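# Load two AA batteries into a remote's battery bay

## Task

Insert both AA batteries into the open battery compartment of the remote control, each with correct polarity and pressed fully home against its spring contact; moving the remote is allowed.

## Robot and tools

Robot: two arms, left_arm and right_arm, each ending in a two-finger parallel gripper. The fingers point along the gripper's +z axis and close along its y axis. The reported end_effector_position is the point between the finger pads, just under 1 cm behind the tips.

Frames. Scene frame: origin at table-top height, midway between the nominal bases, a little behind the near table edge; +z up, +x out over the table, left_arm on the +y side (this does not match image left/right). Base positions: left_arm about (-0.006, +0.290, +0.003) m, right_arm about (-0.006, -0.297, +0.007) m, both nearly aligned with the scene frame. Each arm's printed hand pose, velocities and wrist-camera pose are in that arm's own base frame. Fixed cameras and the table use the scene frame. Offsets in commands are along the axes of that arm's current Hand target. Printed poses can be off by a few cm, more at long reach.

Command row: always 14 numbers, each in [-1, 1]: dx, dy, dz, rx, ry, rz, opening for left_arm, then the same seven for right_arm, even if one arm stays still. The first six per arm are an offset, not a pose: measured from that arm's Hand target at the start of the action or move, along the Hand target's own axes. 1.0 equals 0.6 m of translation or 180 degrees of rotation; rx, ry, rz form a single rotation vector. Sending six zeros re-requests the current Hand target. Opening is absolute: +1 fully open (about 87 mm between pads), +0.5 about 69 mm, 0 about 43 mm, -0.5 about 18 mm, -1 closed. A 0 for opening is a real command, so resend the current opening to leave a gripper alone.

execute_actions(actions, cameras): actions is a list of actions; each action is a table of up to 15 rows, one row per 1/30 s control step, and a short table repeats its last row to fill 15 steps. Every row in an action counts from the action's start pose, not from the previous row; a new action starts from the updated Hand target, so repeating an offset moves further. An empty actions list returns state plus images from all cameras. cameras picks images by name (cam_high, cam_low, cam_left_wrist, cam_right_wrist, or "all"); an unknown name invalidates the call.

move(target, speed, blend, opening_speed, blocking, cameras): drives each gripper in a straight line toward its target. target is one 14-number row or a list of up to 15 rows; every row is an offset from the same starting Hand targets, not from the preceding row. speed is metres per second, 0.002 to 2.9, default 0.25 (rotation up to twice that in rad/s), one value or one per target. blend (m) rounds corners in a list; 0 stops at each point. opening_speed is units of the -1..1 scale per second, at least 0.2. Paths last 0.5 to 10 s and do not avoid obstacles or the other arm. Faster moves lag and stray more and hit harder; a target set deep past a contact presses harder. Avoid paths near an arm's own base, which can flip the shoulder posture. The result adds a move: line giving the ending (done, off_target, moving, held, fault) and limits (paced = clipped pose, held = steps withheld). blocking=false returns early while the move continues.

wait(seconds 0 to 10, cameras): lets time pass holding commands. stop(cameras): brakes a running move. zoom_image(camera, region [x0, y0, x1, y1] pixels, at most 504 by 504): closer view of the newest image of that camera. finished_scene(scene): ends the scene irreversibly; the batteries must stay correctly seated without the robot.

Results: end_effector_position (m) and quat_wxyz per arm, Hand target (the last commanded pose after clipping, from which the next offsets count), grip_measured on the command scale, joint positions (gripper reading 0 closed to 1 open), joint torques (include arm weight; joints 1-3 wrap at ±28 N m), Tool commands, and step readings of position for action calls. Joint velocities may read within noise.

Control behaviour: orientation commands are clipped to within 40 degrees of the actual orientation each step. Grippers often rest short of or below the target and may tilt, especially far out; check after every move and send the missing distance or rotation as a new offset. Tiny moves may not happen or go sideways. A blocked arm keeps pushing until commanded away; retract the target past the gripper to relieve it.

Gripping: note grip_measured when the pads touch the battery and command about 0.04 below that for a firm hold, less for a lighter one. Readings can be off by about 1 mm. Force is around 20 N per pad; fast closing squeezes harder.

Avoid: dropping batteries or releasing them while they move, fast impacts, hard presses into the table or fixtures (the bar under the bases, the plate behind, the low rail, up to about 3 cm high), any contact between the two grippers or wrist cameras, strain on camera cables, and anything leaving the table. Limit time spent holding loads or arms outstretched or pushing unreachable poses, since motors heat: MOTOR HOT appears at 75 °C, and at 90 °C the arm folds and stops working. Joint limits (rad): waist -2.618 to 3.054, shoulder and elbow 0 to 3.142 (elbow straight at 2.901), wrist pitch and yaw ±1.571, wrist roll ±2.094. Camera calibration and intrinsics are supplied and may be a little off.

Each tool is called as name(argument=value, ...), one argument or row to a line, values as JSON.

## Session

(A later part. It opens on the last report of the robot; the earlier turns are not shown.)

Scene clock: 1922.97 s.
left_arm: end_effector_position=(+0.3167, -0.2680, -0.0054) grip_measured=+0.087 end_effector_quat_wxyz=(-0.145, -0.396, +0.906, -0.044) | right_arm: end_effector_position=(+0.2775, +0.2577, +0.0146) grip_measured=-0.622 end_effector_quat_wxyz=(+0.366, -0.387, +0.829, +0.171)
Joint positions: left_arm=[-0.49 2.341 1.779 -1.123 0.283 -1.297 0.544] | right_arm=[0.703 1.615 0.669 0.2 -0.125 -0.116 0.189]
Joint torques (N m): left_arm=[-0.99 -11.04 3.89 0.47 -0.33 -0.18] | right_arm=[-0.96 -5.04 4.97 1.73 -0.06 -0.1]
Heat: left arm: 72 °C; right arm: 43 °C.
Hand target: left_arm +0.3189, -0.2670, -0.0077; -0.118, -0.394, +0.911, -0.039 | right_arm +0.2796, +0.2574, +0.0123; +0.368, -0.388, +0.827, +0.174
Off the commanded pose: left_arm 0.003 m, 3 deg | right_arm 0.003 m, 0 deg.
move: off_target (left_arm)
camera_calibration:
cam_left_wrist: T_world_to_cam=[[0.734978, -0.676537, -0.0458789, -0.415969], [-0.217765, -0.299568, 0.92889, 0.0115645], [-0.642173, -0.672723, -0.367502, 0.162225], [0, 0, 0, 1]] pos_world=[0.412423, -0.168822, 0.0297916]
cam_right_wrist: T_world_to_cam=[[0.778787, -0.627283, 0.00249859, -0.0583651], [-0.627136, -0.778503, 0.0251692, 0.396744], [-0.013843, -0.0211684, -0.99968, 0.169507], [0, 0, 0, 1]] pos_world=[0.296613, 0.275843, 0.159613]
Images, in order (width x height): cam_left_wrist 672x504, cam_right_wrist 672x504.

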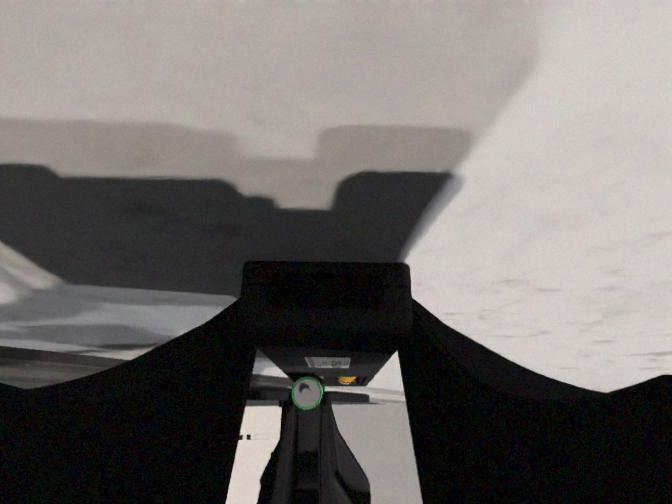

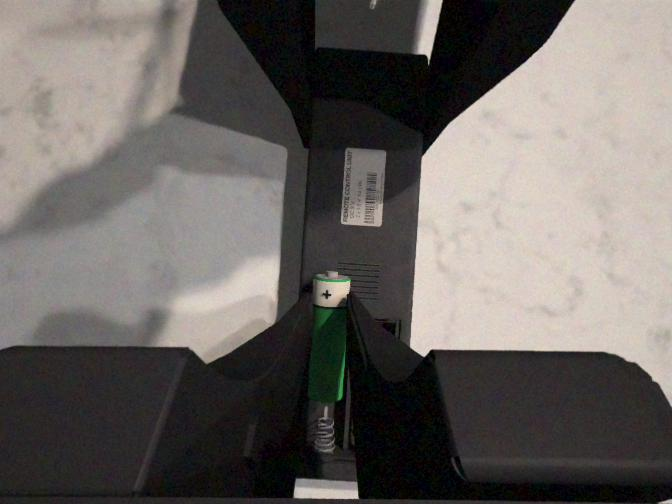

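move(
  target=[
    [-0.0162,0,-0.004,0,0,0,0.03,0.0183,0.001,-0.0104,0,0,0,-0.8],
    [-0.0162,0,-0.004,0,0,0,0.03,0.0602,0.003,-0.0221,0,0,0,-0.8],
  ],
  speed=[0.05,0.04],
  blend=[0.005,0],
  cameras=["cam_right_wrist","cam_left_wrist"],
)

zoom_image(
  camera="cam_right_wrist",
  region=[270, 250, 430, 430],
)

zoom_image(
  camera="cam_left_wrist",
  region=[250, 340, 400, 440],
)

Scene clock: 1945.03 s.
left_arm: end_effector_position=(+0.3172, -0.2674, -0.0054) grip_measured=+0.087 end_effector_quat_wxyz=(-0.145, -0.396, +0.906, -0.044) | right_arm: end_effector_position=(+0.2682, +0.2456, +0.0098) grip_measured=-0.622 end_effector_quat_wxyz=(+0.400, -0.380, +0.814, +0.183)
Joint positions: left_arm=[-0.488 2.341 1.779 -1.123 0.283 -1.297 0.544] | right_arm=[0.686 1.565 0.522 0.375 -0.143 -0.118 0.189]
Joint torques (N m): left_arm=[0.53 -10.19 5.59 0.35 -0.36 0.04] | right_arm=[-1.02 -5.56 3.7 1.18 -0.1 -0.18]
Heat: left arm: 73 °C; right arm: 42 °C.
Hand target: left_arm +0.3258, -0.2597, -0.0078; -0.118, -0.394, +0.911, -0.039 | right_arm +0.2566, +0.2324, -0.0057; +0.368, -0.387, +0.827, +0.174
Off the commanded pose: left_arm 0.012 m, 3 deg | right_arm 0.023 m, 4 deg.
move: off_target (left_arm, right_arm)
camera_calibration:
cam_left_wrist: T_world_to_cam=[[0.736039, -0.675389, -0.0457792, -0.416041], [-0.217371, -0.299852, 0.928891, 0.0116503], [-0.64109, -0.673749, -0.367513, 0.162333], [0, 0, 0, 1]] pos_world=[0.412825, -0.168124, 0.0297916]
cam_right_wrist: T_world_to_cam=[[0.777044, -0.629391, 0.00831788, -0.0578548], [-0.628177, -0.776248, -0.0532165, 0.382068], [0.0399508, 0.0361265, -0.998548, 0.135838], [0, 0, 0, 1]] pos_world=[0.279535, 0.255259, 0.156455]
Images, in order (width x height): cam_left_wrist 672x504, cam_right_wrist 672x504.

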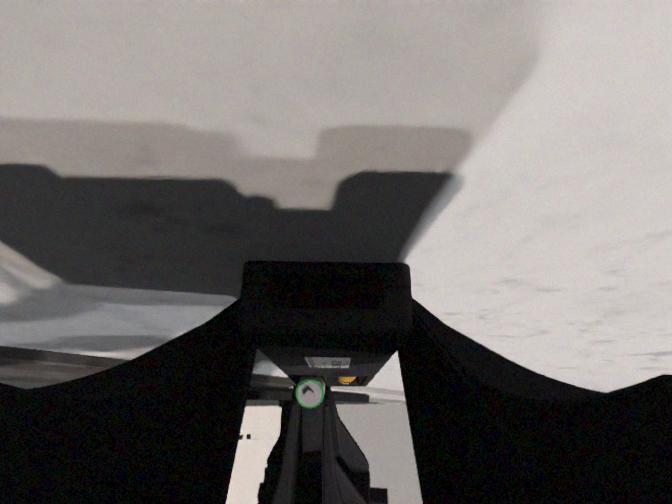

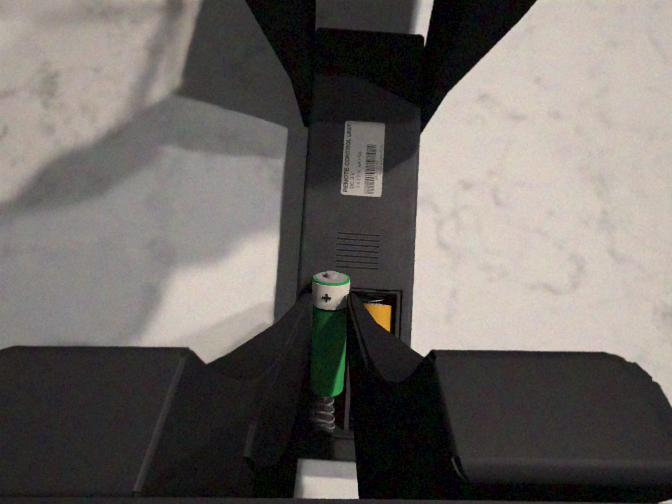

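Scaled by 2.800 from the camera's 672x504 image, which has a finer 960x720 frame.

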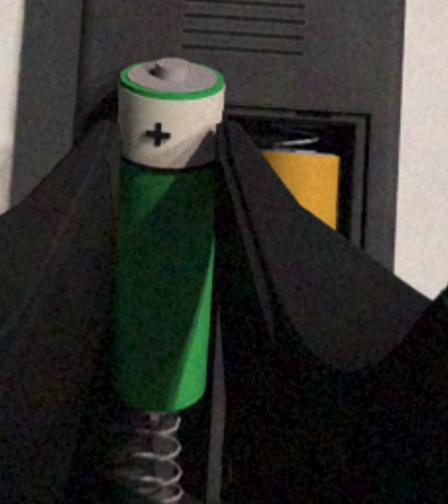

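Scaled by 3.360 from the camera's 672x504 image, which has a finer 960x720 frame.

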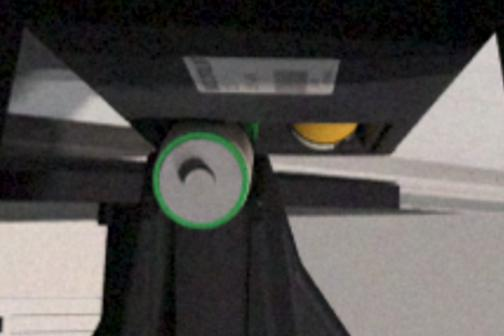

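move(
  target=[-0.0129,0,-0.0032,0,0,0,0.03,0.0158,0.002,-0.0350,0,0,0,-0.8],
  speed=0.04,
  cameras=["cam_right_wrist","cam_left_wrist"],
)

zoom_image(
  camera="cam_right_wrist",
  region=[270, 250, 430, 430],
)

zoom_image(
  camera="cam_left_wrist",
  region=[250, 340, 400, 440],
)

Scene clock: 1958.20 s.
left_arm: end_effector_position=(+0.3177, -0.2664, -0.0050) grip_measured=+0.087 end_effector_quat_wxyz=(-0.147, -0.397, +0.905, -0.045) | right_arm: end_effector_position=(+0.2579, +0.2350, +0.0220) grip_measured=-0.622 end_effector_quat_wxyz=(+0.414, -0.379, +0.806, +0.189)
Joint positions: left_arm=[-0.484 2.341 1.779 -1.125 0.287 -1.294 0.544] | right_arm=[0.675 1.456 0.458 0.362 -0.157 -0.125 0.189]
Joint torques (N m): left_arm=[1.55 -9.52 6.97 0.27 -0.42 0.19] | right_arm=[-1.09 -5.23 3.6 0.83 0.08 -0.22]
Heat: left arm: 72 °C; right arm: 42 °C.
Hand target: left_arm +0.3313, -0.2538, -0.0078; -0.118, -0.394, +0.911, -0.039 | right_arm +0.2415, +0.2164, +0.0013; +0.368, -0.388, +0.827, +0.174
Off the commanded pose: left_arm 0.019 m, 4 deg | right_arm 0.032 m, 6 deg.
move: off_target (left_arm, right_arm)
camera_calibration:
cam_left_wrist: T_world_to_cam=[[0.737609, -0.67369, -0.045561, -0.415701], [-0.214133, -0.297374, 0.930439, 0.0113426], [-0.640375, -0.676543, -0.363605, 0.162521], [0, 0, 0, 1]] pos_world=[0.413128, -0.166728, 0.0296]
cam_right_wrist: T_world_to_cam=[[0.779221, -0.626636, 0.0119067, -0.0578133], [-0.623508, -0.77698, -0.0868327, 0.367714], [0.0636638, 0.0602379, -0.996152, 0.13698], [0, 0, 0, 1]] pos_world=[0.265601, 0.241227, 0.169071]
Images, in order (width x height): cam_left_wrist 672x504, cam_right_wrist 672x504.

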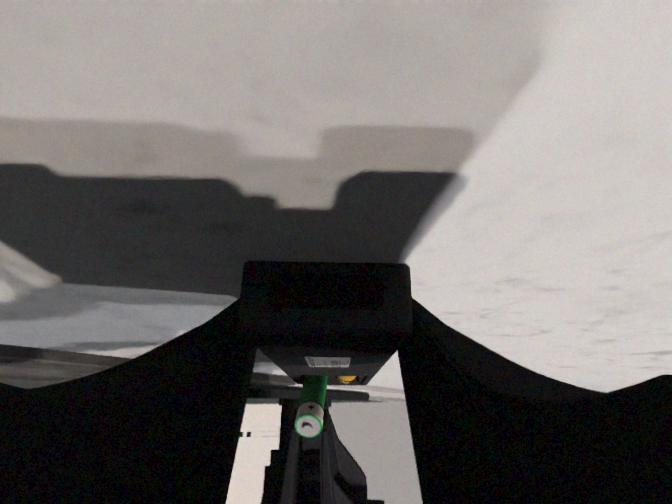

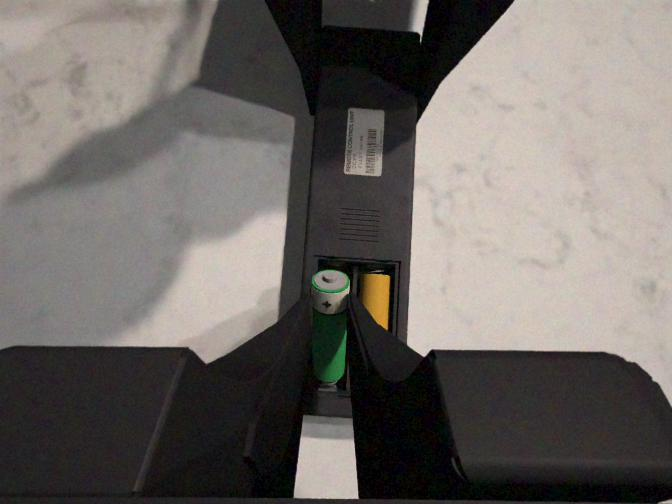

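Scaled by 2.800 from the camera's 672x504 image, which has a finer 960x720 frame.

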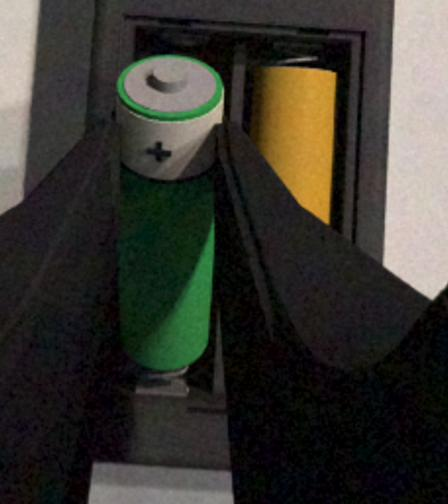

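Scaled by 3.360 from the camera's 672x504 image, which has a finer 960x720 frame.

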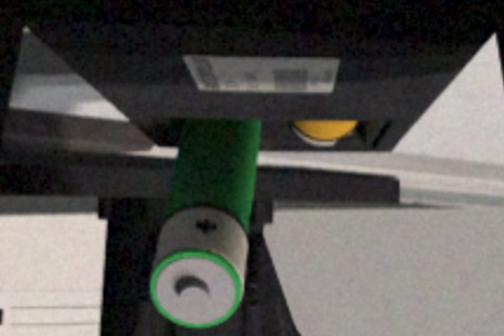

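move(
  target=[0,0,0,0,0,0,0.03,0.0062,0,0.028,0,0.111,0,-0.8],
  speed=0.06,
  cameras=["cam_right_wrist","cam_left_wrist"],
)

zoom_image(
  camera="cam_right_wrist",
  region=[270, 250, 430, 430],
)

zoom_image(
  camera="cam_left_wrist",
  region=[250, 340, 400, 440],
)

Scene clock: 1974.70 s.
left_arm: end_effector_position=(+0.3177, -0.2664, -0.0050) grip_measured=+0.087 end_effector_quat_wxyz=(-0.147, -0.397, +0.905, -0.045) | right_arm: end_effector_position=(+0.2640, +0.2414, +0.0075) grip_measured=-0.622 end_effector_quat_wxyz=(+0.268, -0.402, +0.866, +0.131)
Joint positions: left_arm=[-0.484 2.341 1.779 -1.125 0.287 -1.294 0.544] | right_arm=[0.704 1.652 0.823 -0.143 -0.105 -0.132 0.189]
Joint torques (N m): left_arm=[1.52 -9.51 6.95 0.27 -0.41 0.19] | right_arm=[0.46 -3.97 4.92 0.66 0.26 -0.2]
Heat: left arm: 71 °C; right arm: 42 °C.
Hand target: left_arm +0.3313, -0.2538, -0.0078; -0.118, -0.394, +0.911, -0.039 | right_arm +0.2479, +0.2240, -0.0127; +0.219, -0.412, +0.879, +0.104
Off the commanded pose: left_arm 0.019 m, 4 deg | right_arm 0.031 m, 7 deg.
move: off_target (left_arm, right_arm)
camera_calibration:
cam_left_wrist: T_world_to_cam=[[0.737609, -0.67369, -0.045561, -0.415701], [-0.214133, -0.297374, 0.930439, 0.0113426], [-0.640375, -0.676543, -0.363605, 0.162521], [0, 0, 0, 1]] pos_world=[0.413128, -0.166728, 0.0296]
cam_right_wrist: T_world_to_cam=[[0.777666, -0.62851, -0.0144975, -0.0573965], [-0.606164, -0.755734, 0.247853, 0.36302], [-0.166734, -0.183959, -0.968689, 0.24131], [0, 0, 0, 1]] pos_world=[0.304919, 0.282663, 0.142947]
Images, in order (width x height): cam_left_wrist 672x504, cam_right_wrist 672x504.

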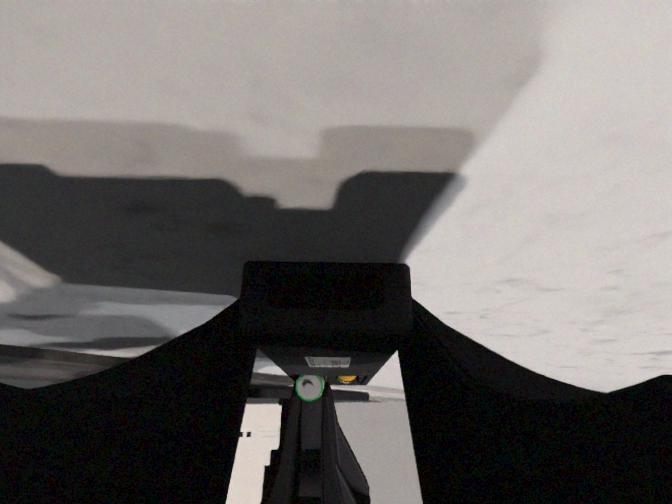

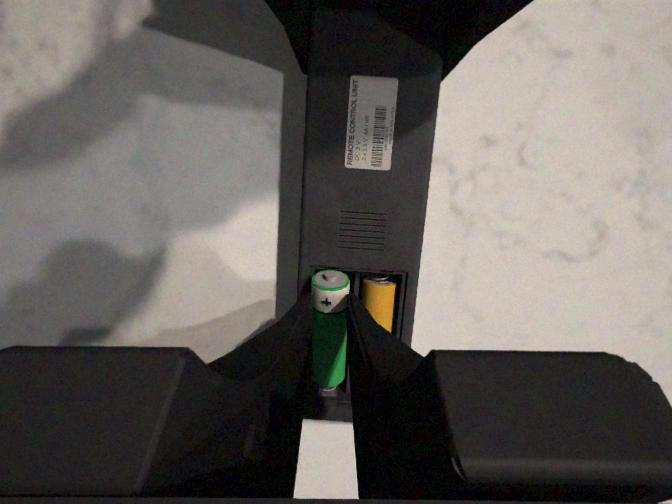

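Scaled by 2.800 from the camera's 672x504 image, which has a finer 960x720 frame.

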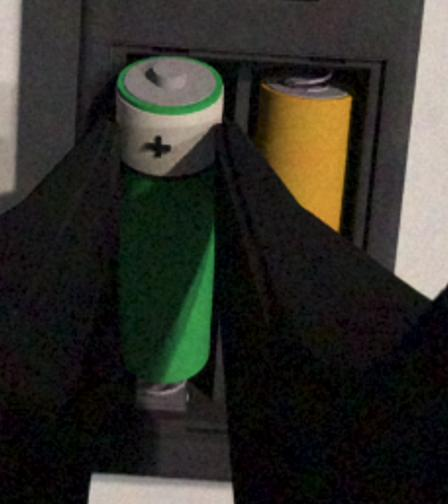

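Scaled by 3.360 from the camera's 672x504 image, which has a finer 960x720 frame.

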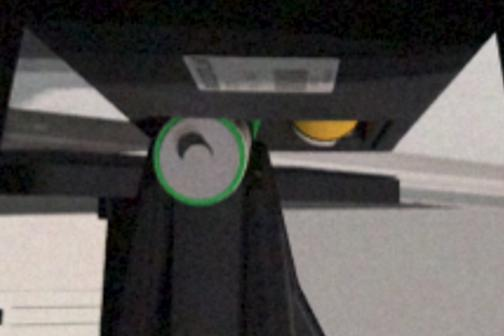

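zoom_image(
  camera="cam_left_wrist",
  region=[285, 360, 345, 410],
)

zoom_image(
  camera="cam_right_wrist",
  region=[295, 255, 375, 315],
)

Scaled by 8.400 from the camera's 672x504 image, which has a finer 960x720 frame.

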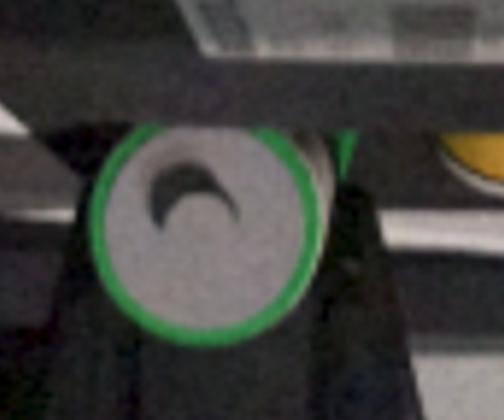

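Scaled by 6.300 from the camera's 672x504 image, which has a finer 960x720 frame.

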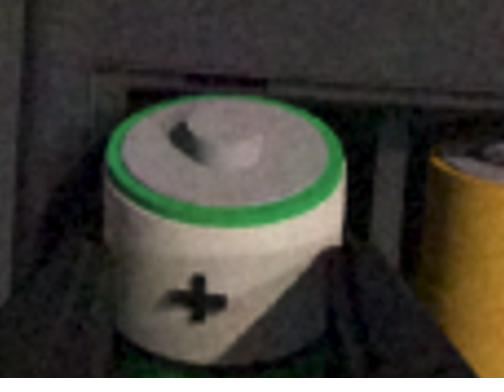

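move(
  target=[
    [0,0,0,0,0,0,0.03,0.0115,0.001,-0.0212,0,0,0,-0.8],
    [0,0,0,0,0,0,0.03,0.0223,0.001,-0.0005,0,0.02,0,-0.8],
  ],
  speed=0.04,
  cameras=["cam_right_wrist","cam_left_wrist"],
)

zoom_image(
  camera="cam_left_wrist",
  region=[285, 360, 345, 410],
)

zoom_image(
  camera="cam_right_wrist",
  region=[275, 250, 415, 420],
)

Scene clock: 2019.10 s.
left_arm: end_effector_position=(+0.3174, -0.2667, -0.0047) grip_measured=+0.087 end_effector_quat_wxyz=(-0.148, -0.397, +0.905, -0.046) | right_arm: end_effector_position=(+0.2627, +0.2401, +0.0056) grip_measured=-0.622 end_effector_quat_wxyz=(+0.257, -0.404, +0.869, +0.126)
Joint positions: left_arm=[-0.484 2.341 1.779 -1.125 0.289 -1.294 0.544] | right_arm=[0.707 1.665 0.841 -0.173 -0.1 -0.134 0.189]
Joint torques (N m): left_arm=[1.55 -9.54 6.97 0.26 -0.44 0.2] | right_arm=[0.35 -3.88 4.59 0.31 0.34 -0.22]
Heat: left arm: 69 °C; right arm: 42 °C.
Hand target: left_arm +0.3313, -0.2538, -0.0078; -0.118, -0.394, +0.911, -0.039 | right_arm +0.2398, +0.2152, -0.0187; +0.191, -0.415, +0.885, +0.091
Off the commanded pose: left_arm 0.019 m, 4 deg | right_arm 0.042 m, 9 deg.
move: off_target (left_arm, right_arm)
camera_calibration:
cam_left_wrist: T_world_to_cam=[[0.737703, -0.673585, -0.0455798, -0.41564], [-0.212352, -0.295592, 0.931414, 0.0108404], [-0.64086, -0.677428, -0.361096, 0.162138], [0, 0, 0, 1]] pos_world=[0.412829, -0.166928, 0.0295054]
cam_right_wrist: T_world_to_cam=[[0.778169, -0.627898, -0.0140279, -0.0575022], [-0.601158, -0.751124, 0.272802, 0.359061], [-0.181828, -0.203853, -0.961968, 0.247705], [0, 0, 0, 1]] pos_world=[0.305639, 0.284089, 0.139525]
Images, in order (width x height): cam_left_wrist 672x504, cam_right_wrist 672x504.

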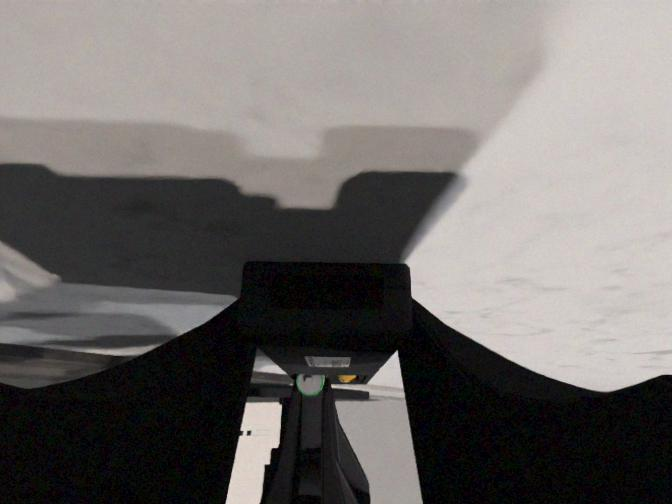

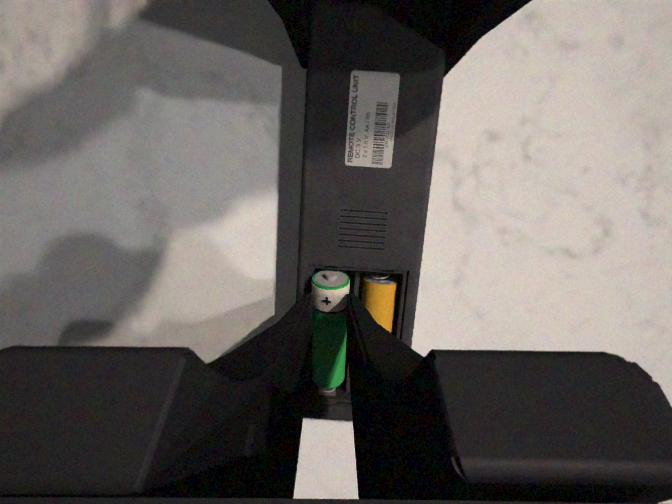

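Scaled by 8.400 from the camera's 672x504 image, which has a finer 960x720 frame.

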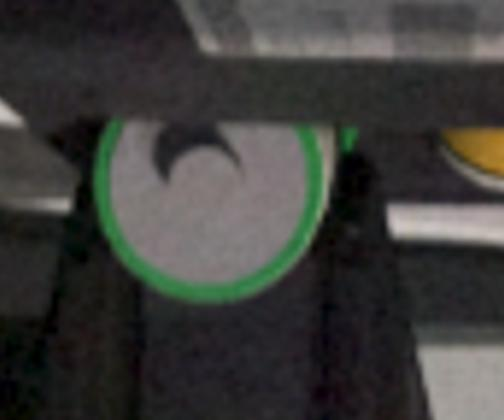

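Scaled by 2.965 from the camera's 672x504 image, which has a finer 960x720 frame.

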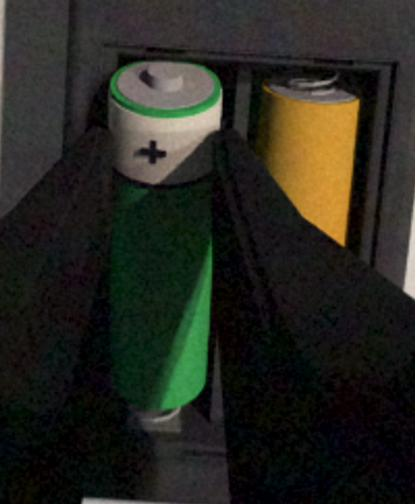

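move(
  target=[0,0,0,0,0,0,0.03,0.0164,0.0,0.0200,0,0.025,0,-0.8],
  speed=0.05,
  cameras=["cam_right_wrist","cam_left_wrist"],
)

zoom_image(
  camera="cam_left_wrist",
  region=[285, 360, 345, 410],
)

zoom_image(
  camera="cam_right_wrist",
  region=[275, 250, 415, 420],
)

Scene clock: 2025.43 s.
left_arm: end_effector_position=(+0.3174, -0.2666, -0.0048) grip_measured=+0.087 end_effector_quat_wxyz=(-0.148, -0.397, +0.905, -0.046) | right_arm: end_effector_position=(+0.2632, +0.2405, +0.0044) grip_measured=-0.622 end_effector_quat_wxyz=(+0.233, -0.406, +0.876, +0.116)
Joint positions: left_arm=[-0.484 2.341 1.779 -1.125 0.289 -1.294 0.544] | right_arm=[0.71 1.703 0.904 -0.254 -0.092 -0.134 0.189]
Joint torques (N m): left_arm=[1.55 -9.51 6.94 0.28 -0.45 0.19] | right_arm=[0.29 -1.48 2.97 0.51 0.4 -0.26]
Heat: left arm: 69 °C; right arm: 42 °C.
Hand target: left_arm +0.3313, -0.2538, -0.0078; -0.118, -0.394, +0.911, -0.039 | right_arm +0.2373, +0.2121, -0.0337; +0.156, -0.418, +0.892, +0.074
Off the commanded pose: left_arm 0.019 m, 4 deg | right_arm 0.054 m, 10 deg.
move: off_target (left_arm, right_arm)
camera_calibration:
cam_left_wrist: T_world_to_cam=[[0.737228, -0.674112, -0.0454711, -0.415608], [-0.212836, -0.295583, 0.931306, 0.0110671], [-0.641245, -0.676907, -0.361387, 0.162457], [0, 0, 0, 1]] pos_world=[0.412928, -0.166927, 0.0295047]
cam_right_wrist: T_world_to_cam=[[0.77744, -0.628707, -0.0177126, -0.0572554], [-0.589994, -0.738749, 0.325818, 0.35391], [-0.217929, -0.242853, -0.945267, 0.26553], [0, 0, 0, 1]] pos_world=[0.311184, 0.289938, 0.134673]
Images, in order (width x height): cam_left_wrist 672x504, cam_right_wrist 672x504.

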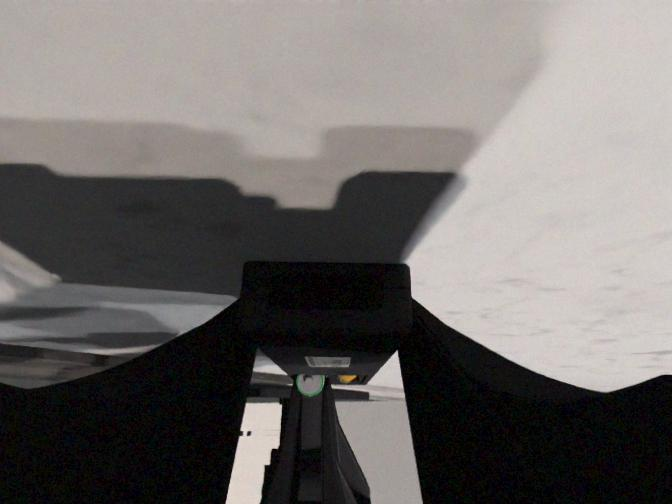

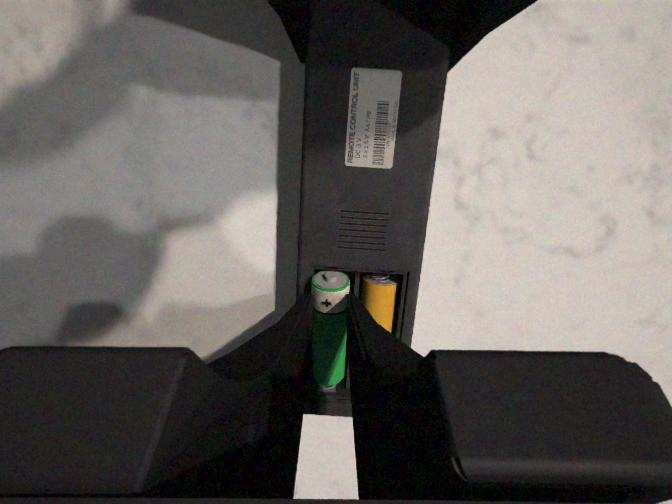

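Scaled by 8.400 from the camera's 672x504 image, which has a finer 960x720 frame.

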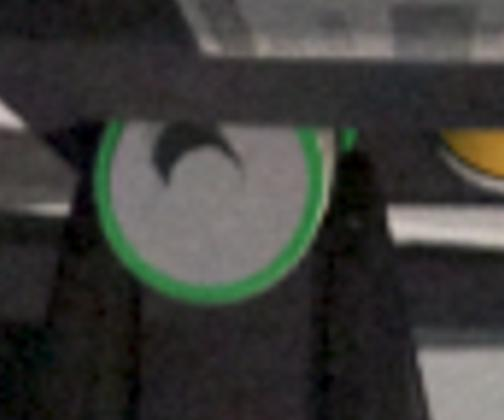

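Scaled by 2.965 from the camera's 672x504 image, which has a finer 960x720 frame.

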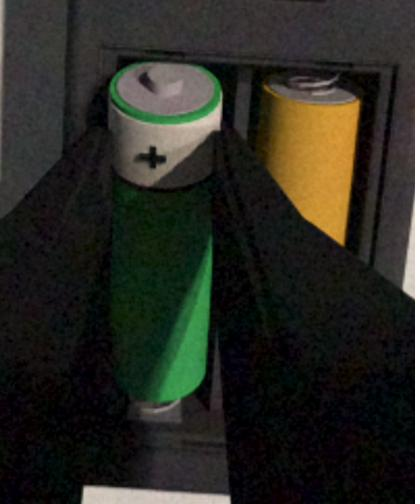

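move(
  target=[
    [0.0259,0,0.0065,0,0,0,0.03,-0.0720,-0.001,-0.0325,0,0,0,-0.8],
    [0.0259,0,0.0065,0,0,0,0.03,-0.0720,-0.001,-0.0325,0,0,0,-0.52],
  ],
  speed=0.04,
  opening_speed=0.3,
  cameras=["cam_right_wrist","cam_left_wrist"],
)

zoom_image(
  camera="cam_left_wrist",
  region=[285, 360, 345, 410],
)

zoom_image(
  camera="cam_right_wrist",
  region=[275, 250, 415, 420],
)

Scene clock: 2037.83 s.
left_arm: end_effector_position=(+0.3157, -0.2685, -0.0052) grip_measured=+0.087 end_effector_quat_wxyz=(-0.147, -0.395, +0.906, -0.044) | right_arm: end_effector_position=(+0.2655, +0.2426, +0.0063) grip_measured=-0.520 end_effector_quat_wxyz=(+0.177, -0.414, +0.889, +0.086)
Joint positions: left_arm=[-0.491 2.341 1.778 -1.125 0.286 -1.297 0.544] | right_arm=[0.725 1.799 1.072 -0.452 -0.063 -0.134 0.24]
Joint torques (N m): left_arm=[-0.54 -10.85 4.3 0.46 -0.37 -0.15] | right_arm=[0.42 -5.82 6.16 0.78 0.23 0]
Heat: left arm: 70 °C; right arm: 41 °C.
Hand target: left_arm +0.3203, -0.2655, -0.0077; -0.118, -0.394, +0.911, -0.039 | right_arm +0.2595, +0.2379, -0.0006; +0.156, -0.418, +0.892, +0.074
Off the commanded pose: left_arm 0.006 m, 3 deg | right_arm 0.010 m, 3 deg.
move: off_target (left_arm, right_arm); target 2's new opening was sent with right_arm's hand 0.010 m and 3 deg from that target
camera_calibration:
cam_left_wrist: T_world_to_cam=[[0.734052, -0.677454, -0.0471647, -0.415534], [-0.215002, -0.29772, 0.930127, 0.0106217], [-0.64416, -0.672621, -0.364196, 0.161939], [0, 0, 0, 1]] pos_world=[0.411622, -0.169419, 0.0294995]
cam_right_wrist: T_world_to_cam=[[0.777322, -0.628951, -0.0138198, -0.0575302], [-0.558529, -0.700064, 0.444923, 0.33778], [-0.289509, -0.33813, -0.895462, 0.310149], [0, 0, 0, 1]] pos_world=[0.323171, 0.305155, 0.126646]
Images, in order (width x height): cam_left_wrist 672x504, cam_right_wrist 672x504.

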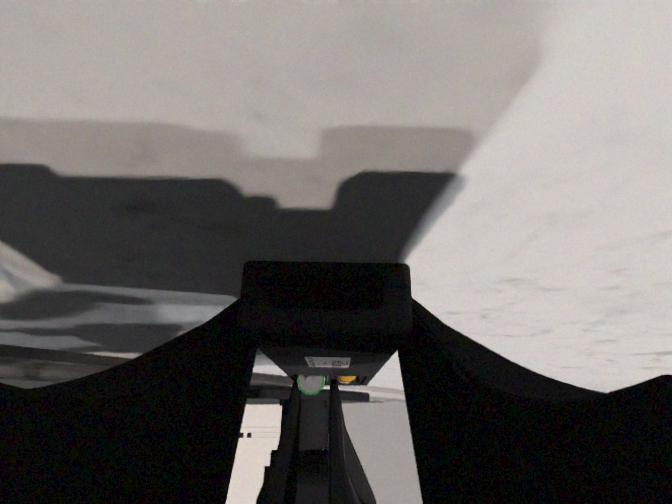

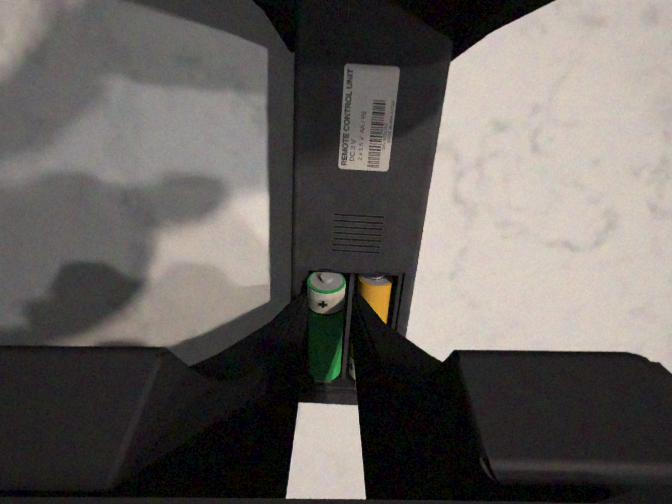

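Scaled by 8.400 from the camera's 672x504 image, which has a finer 960x720 frame.

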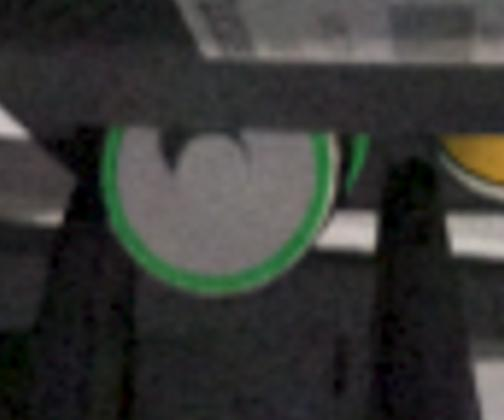

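Scaled by 2.965 from the camera's 672x504 image, which has a finer 960x720 frame.

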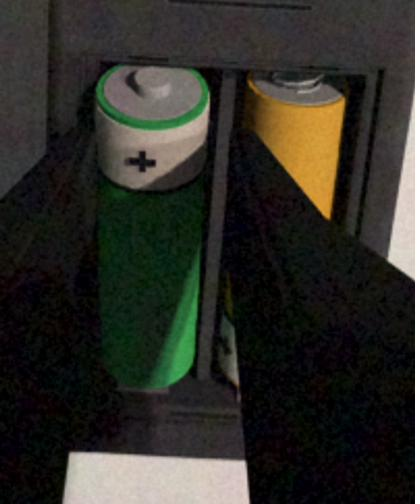

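move(
  target=[
    [0,0,0,0,0,0,0.03,-0.0282,0,-0.0784,0,0,0,-0.52],
    [0,0,0,0,0,0,0.55,0.1130,0,-0.1293,0,0,0,-0.52],
    [0.0363,0,-0.1455,0,0,0,0.55,0.1130,0,-0.1293,0,0,0,-0.75],
    [0.0036,0.179,-0.1536,0,0,0,0.55,0.1130,0,-0.1293,0,0,0,-0.75],
  ],
  speed=[0.06,0.12,0.12,0.2],
  blend=[0.01,0,0.02,0],
  cameras=["cam_right_wrist","cam_high"],
)

zoom_image(
  camera="cam_right_wrist",
  region=[270, 20, 450, 220],
)

Scene clock: 2055.43 s.
left_arm: end_effector_position=(+0.2541, -0.1790, +0.0757) grip_measured=+0.550 end_effector_quat_wxyz=(-0.137, -0.399, +0.906, -0.023) | right_arm: end_effector_position=(+0.1985, +0.1680, +0.0456) grip_measured=-0.750 end_effector_quat_wxyz=(+0.146, -0.415, +0.895, +0.070)
Joint positions: left_arm=[-0.365 1.918 1.457 -1.274 0.225 -1.176 0.775] | right_arm=[0.687 1.423 0.864 -0.693 -0.063 -0.171 0.125]
Joint torques (N m): left_arm=[0.16 -9.96 5.52 0.26 0.1 0.06] | right_arm=[-0.92 -6.42 5.46 1.09 -0.03 -0.22]
Heat: left arm: 71 °C; right arm: 41 °C.
Hand target: left_arm +0.2577, -0.1784, +0.0846; -0.117, -0.394, +0.911, -0.039 | right_arm +0.2019, +0.1685, +0.0492; +0.156, -0.418, +0.892, +0.074
Off the commanded pose: left_arm 0.009 m, 3 deg | right_arm 0.005 m, 1 deg.
move: off_target (left_arm); blend cut to 0 m at target 3; target 2's new opening was sent with left_arm's hand 0.006 m and 3 deg from that target
camera_calibration:
cam_right_wrist: T_world_to_cam=[[0.774602, -0.632311, -0.0132304, -0.0508784], [-0.539582, -0.671629, 0.507707, 0.2192], [-0.329914, -0.386132, -0.861428, 0.315324], [0, 0, 0, 1]] pos_world=[0.261717, 0.236807, 0.159667]
Images, in order (width x height): cam_high 672x504, cam_right_wrist 672x504.

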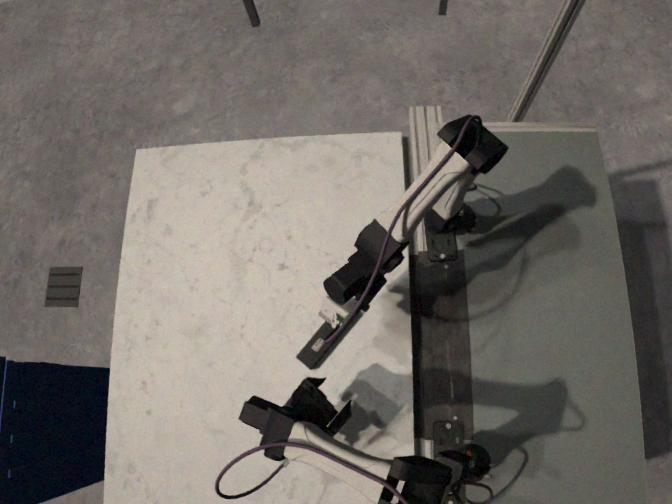

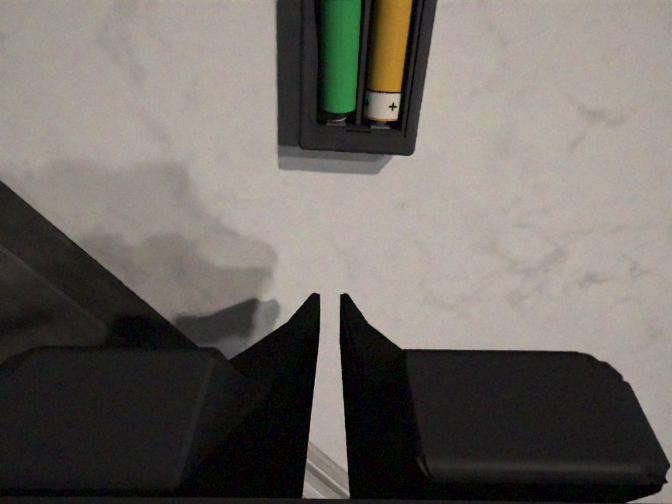

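Scaled by 2.520 from the camera's 672x504 image, which has a finer 960x720 frame.

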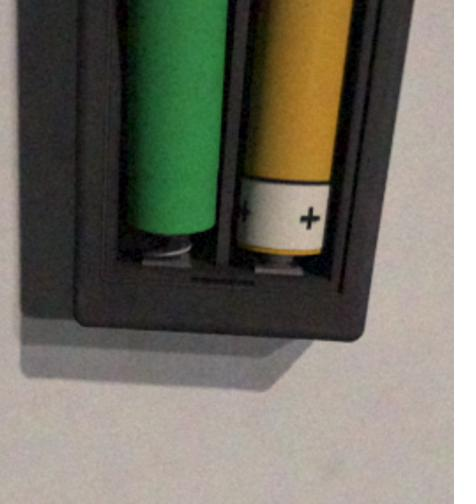

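move(
  target=[0,0,0,0,0,0,0.55,-0.1566,-0.0078,0.0742,0,0.039,0,-0.75],
  speed=0.15,
  cameras=["cam_right_wrist"],
)

zoom_image(
  camera="cam_right_wrist",
  region=[275, 230, 415, 400],
)

Scene clock: 2065.30 s.
left_arm: end_effector_position=(+0.2543, -0.1791, +0.0757) grip_measured=+0.550 end_effector_quat_wxyz=(-0.136, -0.399, +0.906, -0.024) | right_arm: end_effector_position=(+0.2647, +0.2381, +0.0337) grip_measured=-0.750 end_effector_quat_wxyz=(+0.087, -0.428, +0.898, +0.049)
Joint positions: left_arm=[-0.365 1.918 1.457 -1.274 0.225 -1.176 0.775] | right_arm=[0.728 1.908 1.362 -0.829 -0.046 -0.157 0.125]
Joint torques (N m): left_arm=[0.18 -9.95 5.45 0.23 0.08 0.05] | right_arm=[-0.02 -8.32 7.43 0.8 0.15 0.21]
Heat: left arm: 69 °C; right arm: 42 °C.
Hand target: left_arm +0.2577, -0.1784, +0.0846; -0.117, -0.394, +0.911, -0.039 | right_arm +0.2717, +0.2450, +0.0393; +0.101, -0.422, +0.900, +0.049
Off the commanded pose: left_arm 0.010 m, 3 deg | right_arm 0.011 m, 2 deg.
move: off_target (left_arm, right_arm)
camera_calibration:
cam_right_wrist: T_world_to_cam=[[0.787253, -0.616158, -0.0241256, -0.0647753], [-0.476404, -0.6326, 0.61062, 0.278569], [-0.3915, -0.469219, -0.791556, 0.38768], [0, 0, 0, 1]] pos_world=[0.335483, 0.318218, 0.135208]
Images, in order (width x height): cam_right_wrist 672x504.

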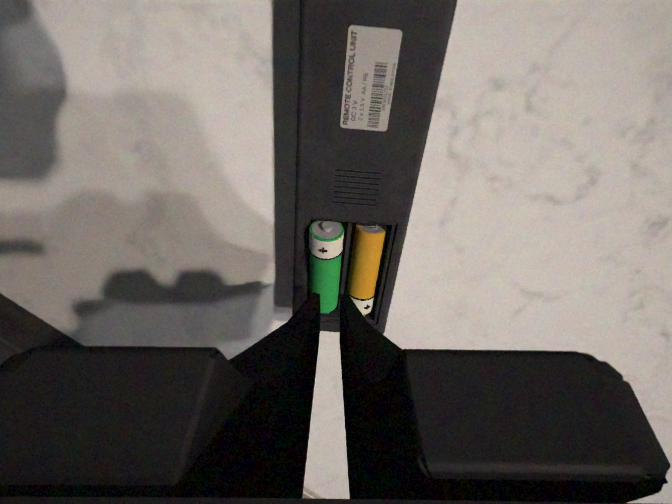

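Scaled by 2.965 from the camera's 672x504 image, which has a finer 960x720 frame.

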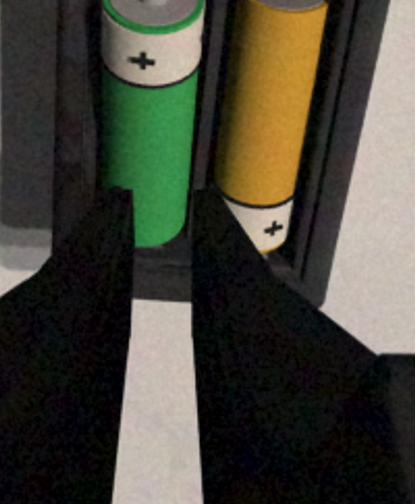

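move(
  target=[
    [0,0,0,0,0,0,0.55,0.0042,0.0042,0.0417,0,0,0,-0.75],
    [0,0,0,0,0,0,0.55,0.0185,0.0042,0.1067,0,0,0,-0.75],
  ],
  speed=[0.05,0.04],
  blend=[0.005,0],
  cameras=["cam_right_wrist"],
)

zoom_image(
  camera="cam_right_wrist",
  region=[275, 230, 415, 400],
)

Scene clock: 2077.10 s.
left_arm: end_effector_position=(+0.2543, -0.1791, +0.0757) grip_measured=+0.550 end_effector_quat_wxyz=(-0.136, -0.399, +0.906, -0.024) | right_arm: end_effector_position=(+0.2651, +0.2428, +0.0070) grip_measured=-0.749 end_effector_quat_wxyz=(+0.093, -0.425, +0.899, +0.052)
Joint positions: left_arm=[-0.365 1.918 1.457 -1.274 0.225 -1.176 0.775] | right_arm=[0.736 1.944 1.298 -0.716 -0.044 -0.143 0.126]
Joint torques (N m): left_arm=[0.21 -9.96 5.49 0.24 0.1 0.05] | right_arm=[0.2 -2.95 2.03 1.92 0.17 0.16]
Heat: left arm: 67 °C; right arm: 43 °C.
Hand target: left_arm +0.2577, -0.1784, +0.0846; -0.117, -0.394, +0.911, -0.039 | right_arm +0.2718, +0.2494, -0.0256; +0.101, -0.422, +0.900, +0.049
Off the commanded pose: left_arm 0.010 m, 3 deg | right_arm 0.034 m, 1 deg.
move: off_target (left_arm, right_arm)
camera_calibration:
cam_right_wrist: T_world_to_cam=[[0.784361, -0.619875, -0.0230747, -0.0611674], [-0.484837, -0.635845, 0.600528, 0.301081], [-0.386924, -0.459843, -0.799271, 0.365513], [0, 0, 0, 1]] pos_world=[0.335378, 0.321603, 0.109925]
Images, in order (width x height): cam_right_wrist 672x504.

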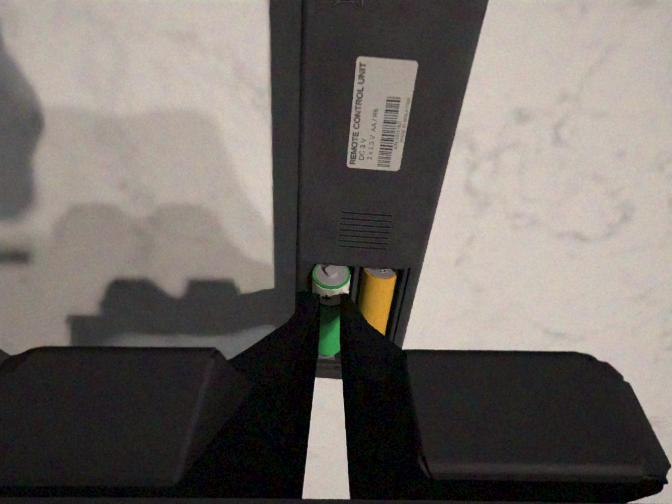

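Scaled by 2.965 from the camera's 672x504 image, which has a finer 960x720 frame.

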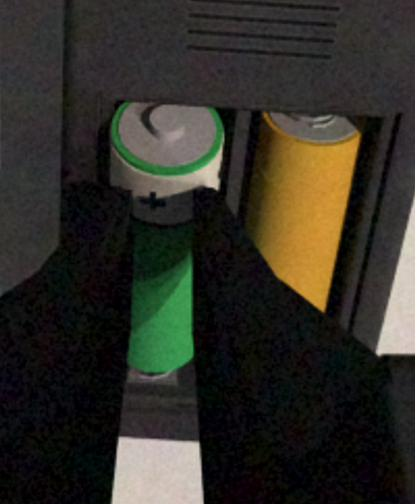

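move(
  target=[
    [0,0,0,0,0,0,0.55,0.003,0.037,0.014,0,0,0,-0.75],
    [0,0,0,0,0,0,0.55,0.003,-0.037,0.014,0,0,0,-0.75],
    [0,0,0,0,0,0,0.55,0.003,0.037,0.014,0,0,0,-0.75],
    [0,0,0,0,0,0,0.55,0.003,0,0.014,0,0,0,-0.75],
  ],
  speed=0.08,
  blend=[0.005,0.005,0.005,0],
  cameras=["cam_right_wrist"],
)

zoom_image(
  camera="cam_right_wrist",
  region=[275, 230, 415, 400],
)

Scene clock: 2085.80 s.
left_arm: end_effector_position=(+0.2543, -0.1791, +0.0757) grip_measured=+0.550 end_effector_quat_wxyz=(-0.136, -0.399, +0.906, -0.024) | right_arm: end_effector_position=(+0.2668, +0.2434, +0.0031) grip_measured=-0.747 end_effector_quat_wxyz=(+0.107, -0.419, +0.901, +0.037)
Joint positions: left_arm=[-0.365 1.918 1.457 -1.274 0.225 -1.176 0.775] | right_arm=[0.752 1.942 1.277 -0.68 -0.003 -0.119 0.127]
Joint torques (N m): left_arm=[0.2 -9.96 5.49 0.23 0.08 0.06] | right_arm=[-1.21 -1.57 2.25 1.84 -0.2 -0.17]
Heat: left arm: 67 °C; right arm: 42 °C.
Hand target: left_arm +0.2577, -0.1784, +0.0846; -0.117, -0.394, +0.911, -0.039 | right_arm +0.2718, +0.2495, -0.0342; +0.101, -0.422, +0.900, +0.049
Off the commanded pose: left_arm 0.010 m, 3 deg | right_arm 0.038 m, 2 deg.
move: off_target (left_arm, right_arm)
camera_calibration:
cam_right_wrist: T_world_to_cam=[[0.773841, -0.633226, 0.0140001, -0.0563409], [-0.516946, -0.61866, 0.59163, 0.309043], [-0.365974, -0.465065, -0.806088, 0.359039], [0, 0, 0, 1]] pos_world=[0.334756, 0.322492, 0.107367]
Images, in order (width x height): cam_right_wrist 672x504.

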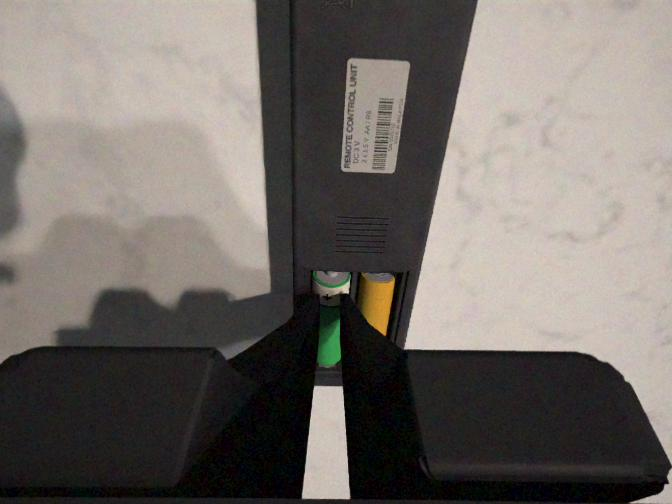

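Scaled by 2.965 from the camera's 672x504 image, which has a finer 960x720 frame.

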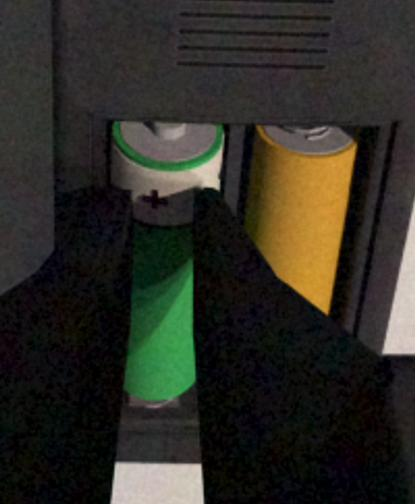

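move(
  target=[
    [0,0,0,0,0,0,0.55,0.003,0.037,0.012,0,0,0,-0.75],
    [0,0,0,0,0,0,0.55,0.003,-0.037,0.012,0,0,0,-0.75],
    [0,0,0,0,0,0,0.55,0.003,0.037,0.012,0,0,0,-0.75],
    [0,0,0,0,0,0,0.55,0.003,-0.037,0.012,0,0,0,-0.75],
    [0,0,0,0,0,0,0.55,0.003,0,0.012,0,0,0,-0.75],
  ],
  speed=0.08,
  blend=[0.005,0.005,0.005,0.005,0],
  cameras=["cam_right_wrist"],
)

zoom_image(
  camera="cam_right_wrist",
  region=[275, 230, 415, 400],
)

Scene clock: 2092.47 s.
left_arm: end_effector_position=(+0.2543, -0.1791, +0.0757) grip_measured=+0.550 end_effector_quat_wxyz=(-0.136, -0.399, +0.906, -0.024) | right_arm: end_effector_position=(+0.2664, +0.2440, +0.0017) grip_measured=-0.746 end_effector_quat_wxyz=(+0.100, -0.421, +0.900, +0.056)
Joint positions: left_arm=[-0.365 1.918 1.457 -1.274 0.225 -1.176 0.775] | right_arm=[0.734 1.945 1.275 -0.676 -0.049 -0.137 0.127]
Joint torques (N m): left_arm=[0.23 -9.96 5.46 0.24 0.1 0.05] | right_arm=[0.4 -0.69 1.35 2.01 0.23 0.03]
Heat: left arm: 66 °C; right arm: 41 °C.
Hand target: left_arm +0.2577, -0.1784, +0.0846; -0.117, -0.394, +0.911, -0.039 | right_arm +0.2718, +0.2495, -0.0415; +0.101, -0.422, +0.900, +0.049
Off the commanded pose: left_arm 0.010 m, 3 deg | right_arm 0.044 m, 1 deg.
move: off_target (left_arm, right_arm)
camera_calibration:
cam_right_wrist: T_world_to_cam=[[0.779534, -0.625826, -0.0258503, -0.0587771], [-0.495041, -0.640861, 0.586712, 0.309637], [-0.383746, -0.444565, -0.809383, 0.357719], [0, 0, 0, 1]] pos_world=[0.336375, 0.32068, 0.106344]
Images, in order (width x height): cam_right_wrist 672x504.

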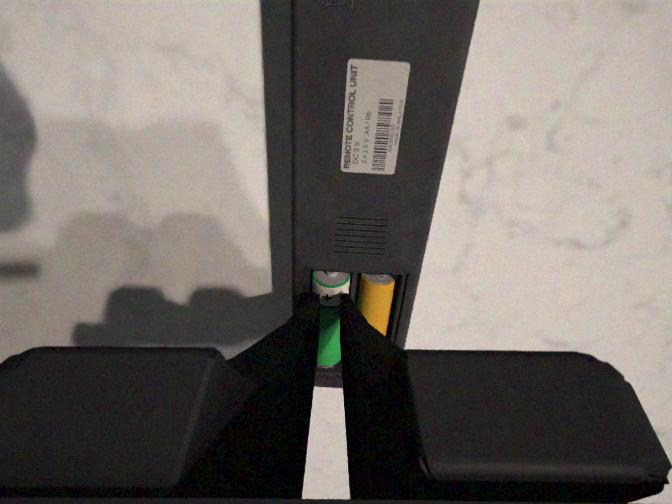

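Scaled by 2.965 from the camera's 672x504 image, which has a finer 960x720 frame.

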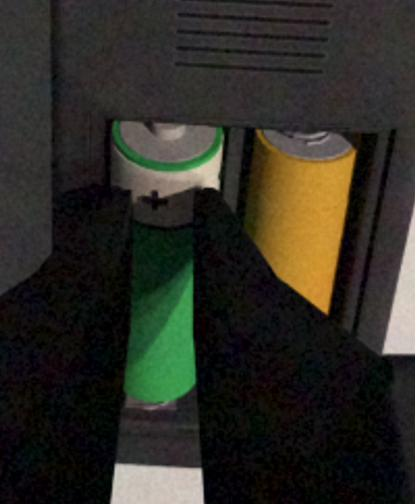

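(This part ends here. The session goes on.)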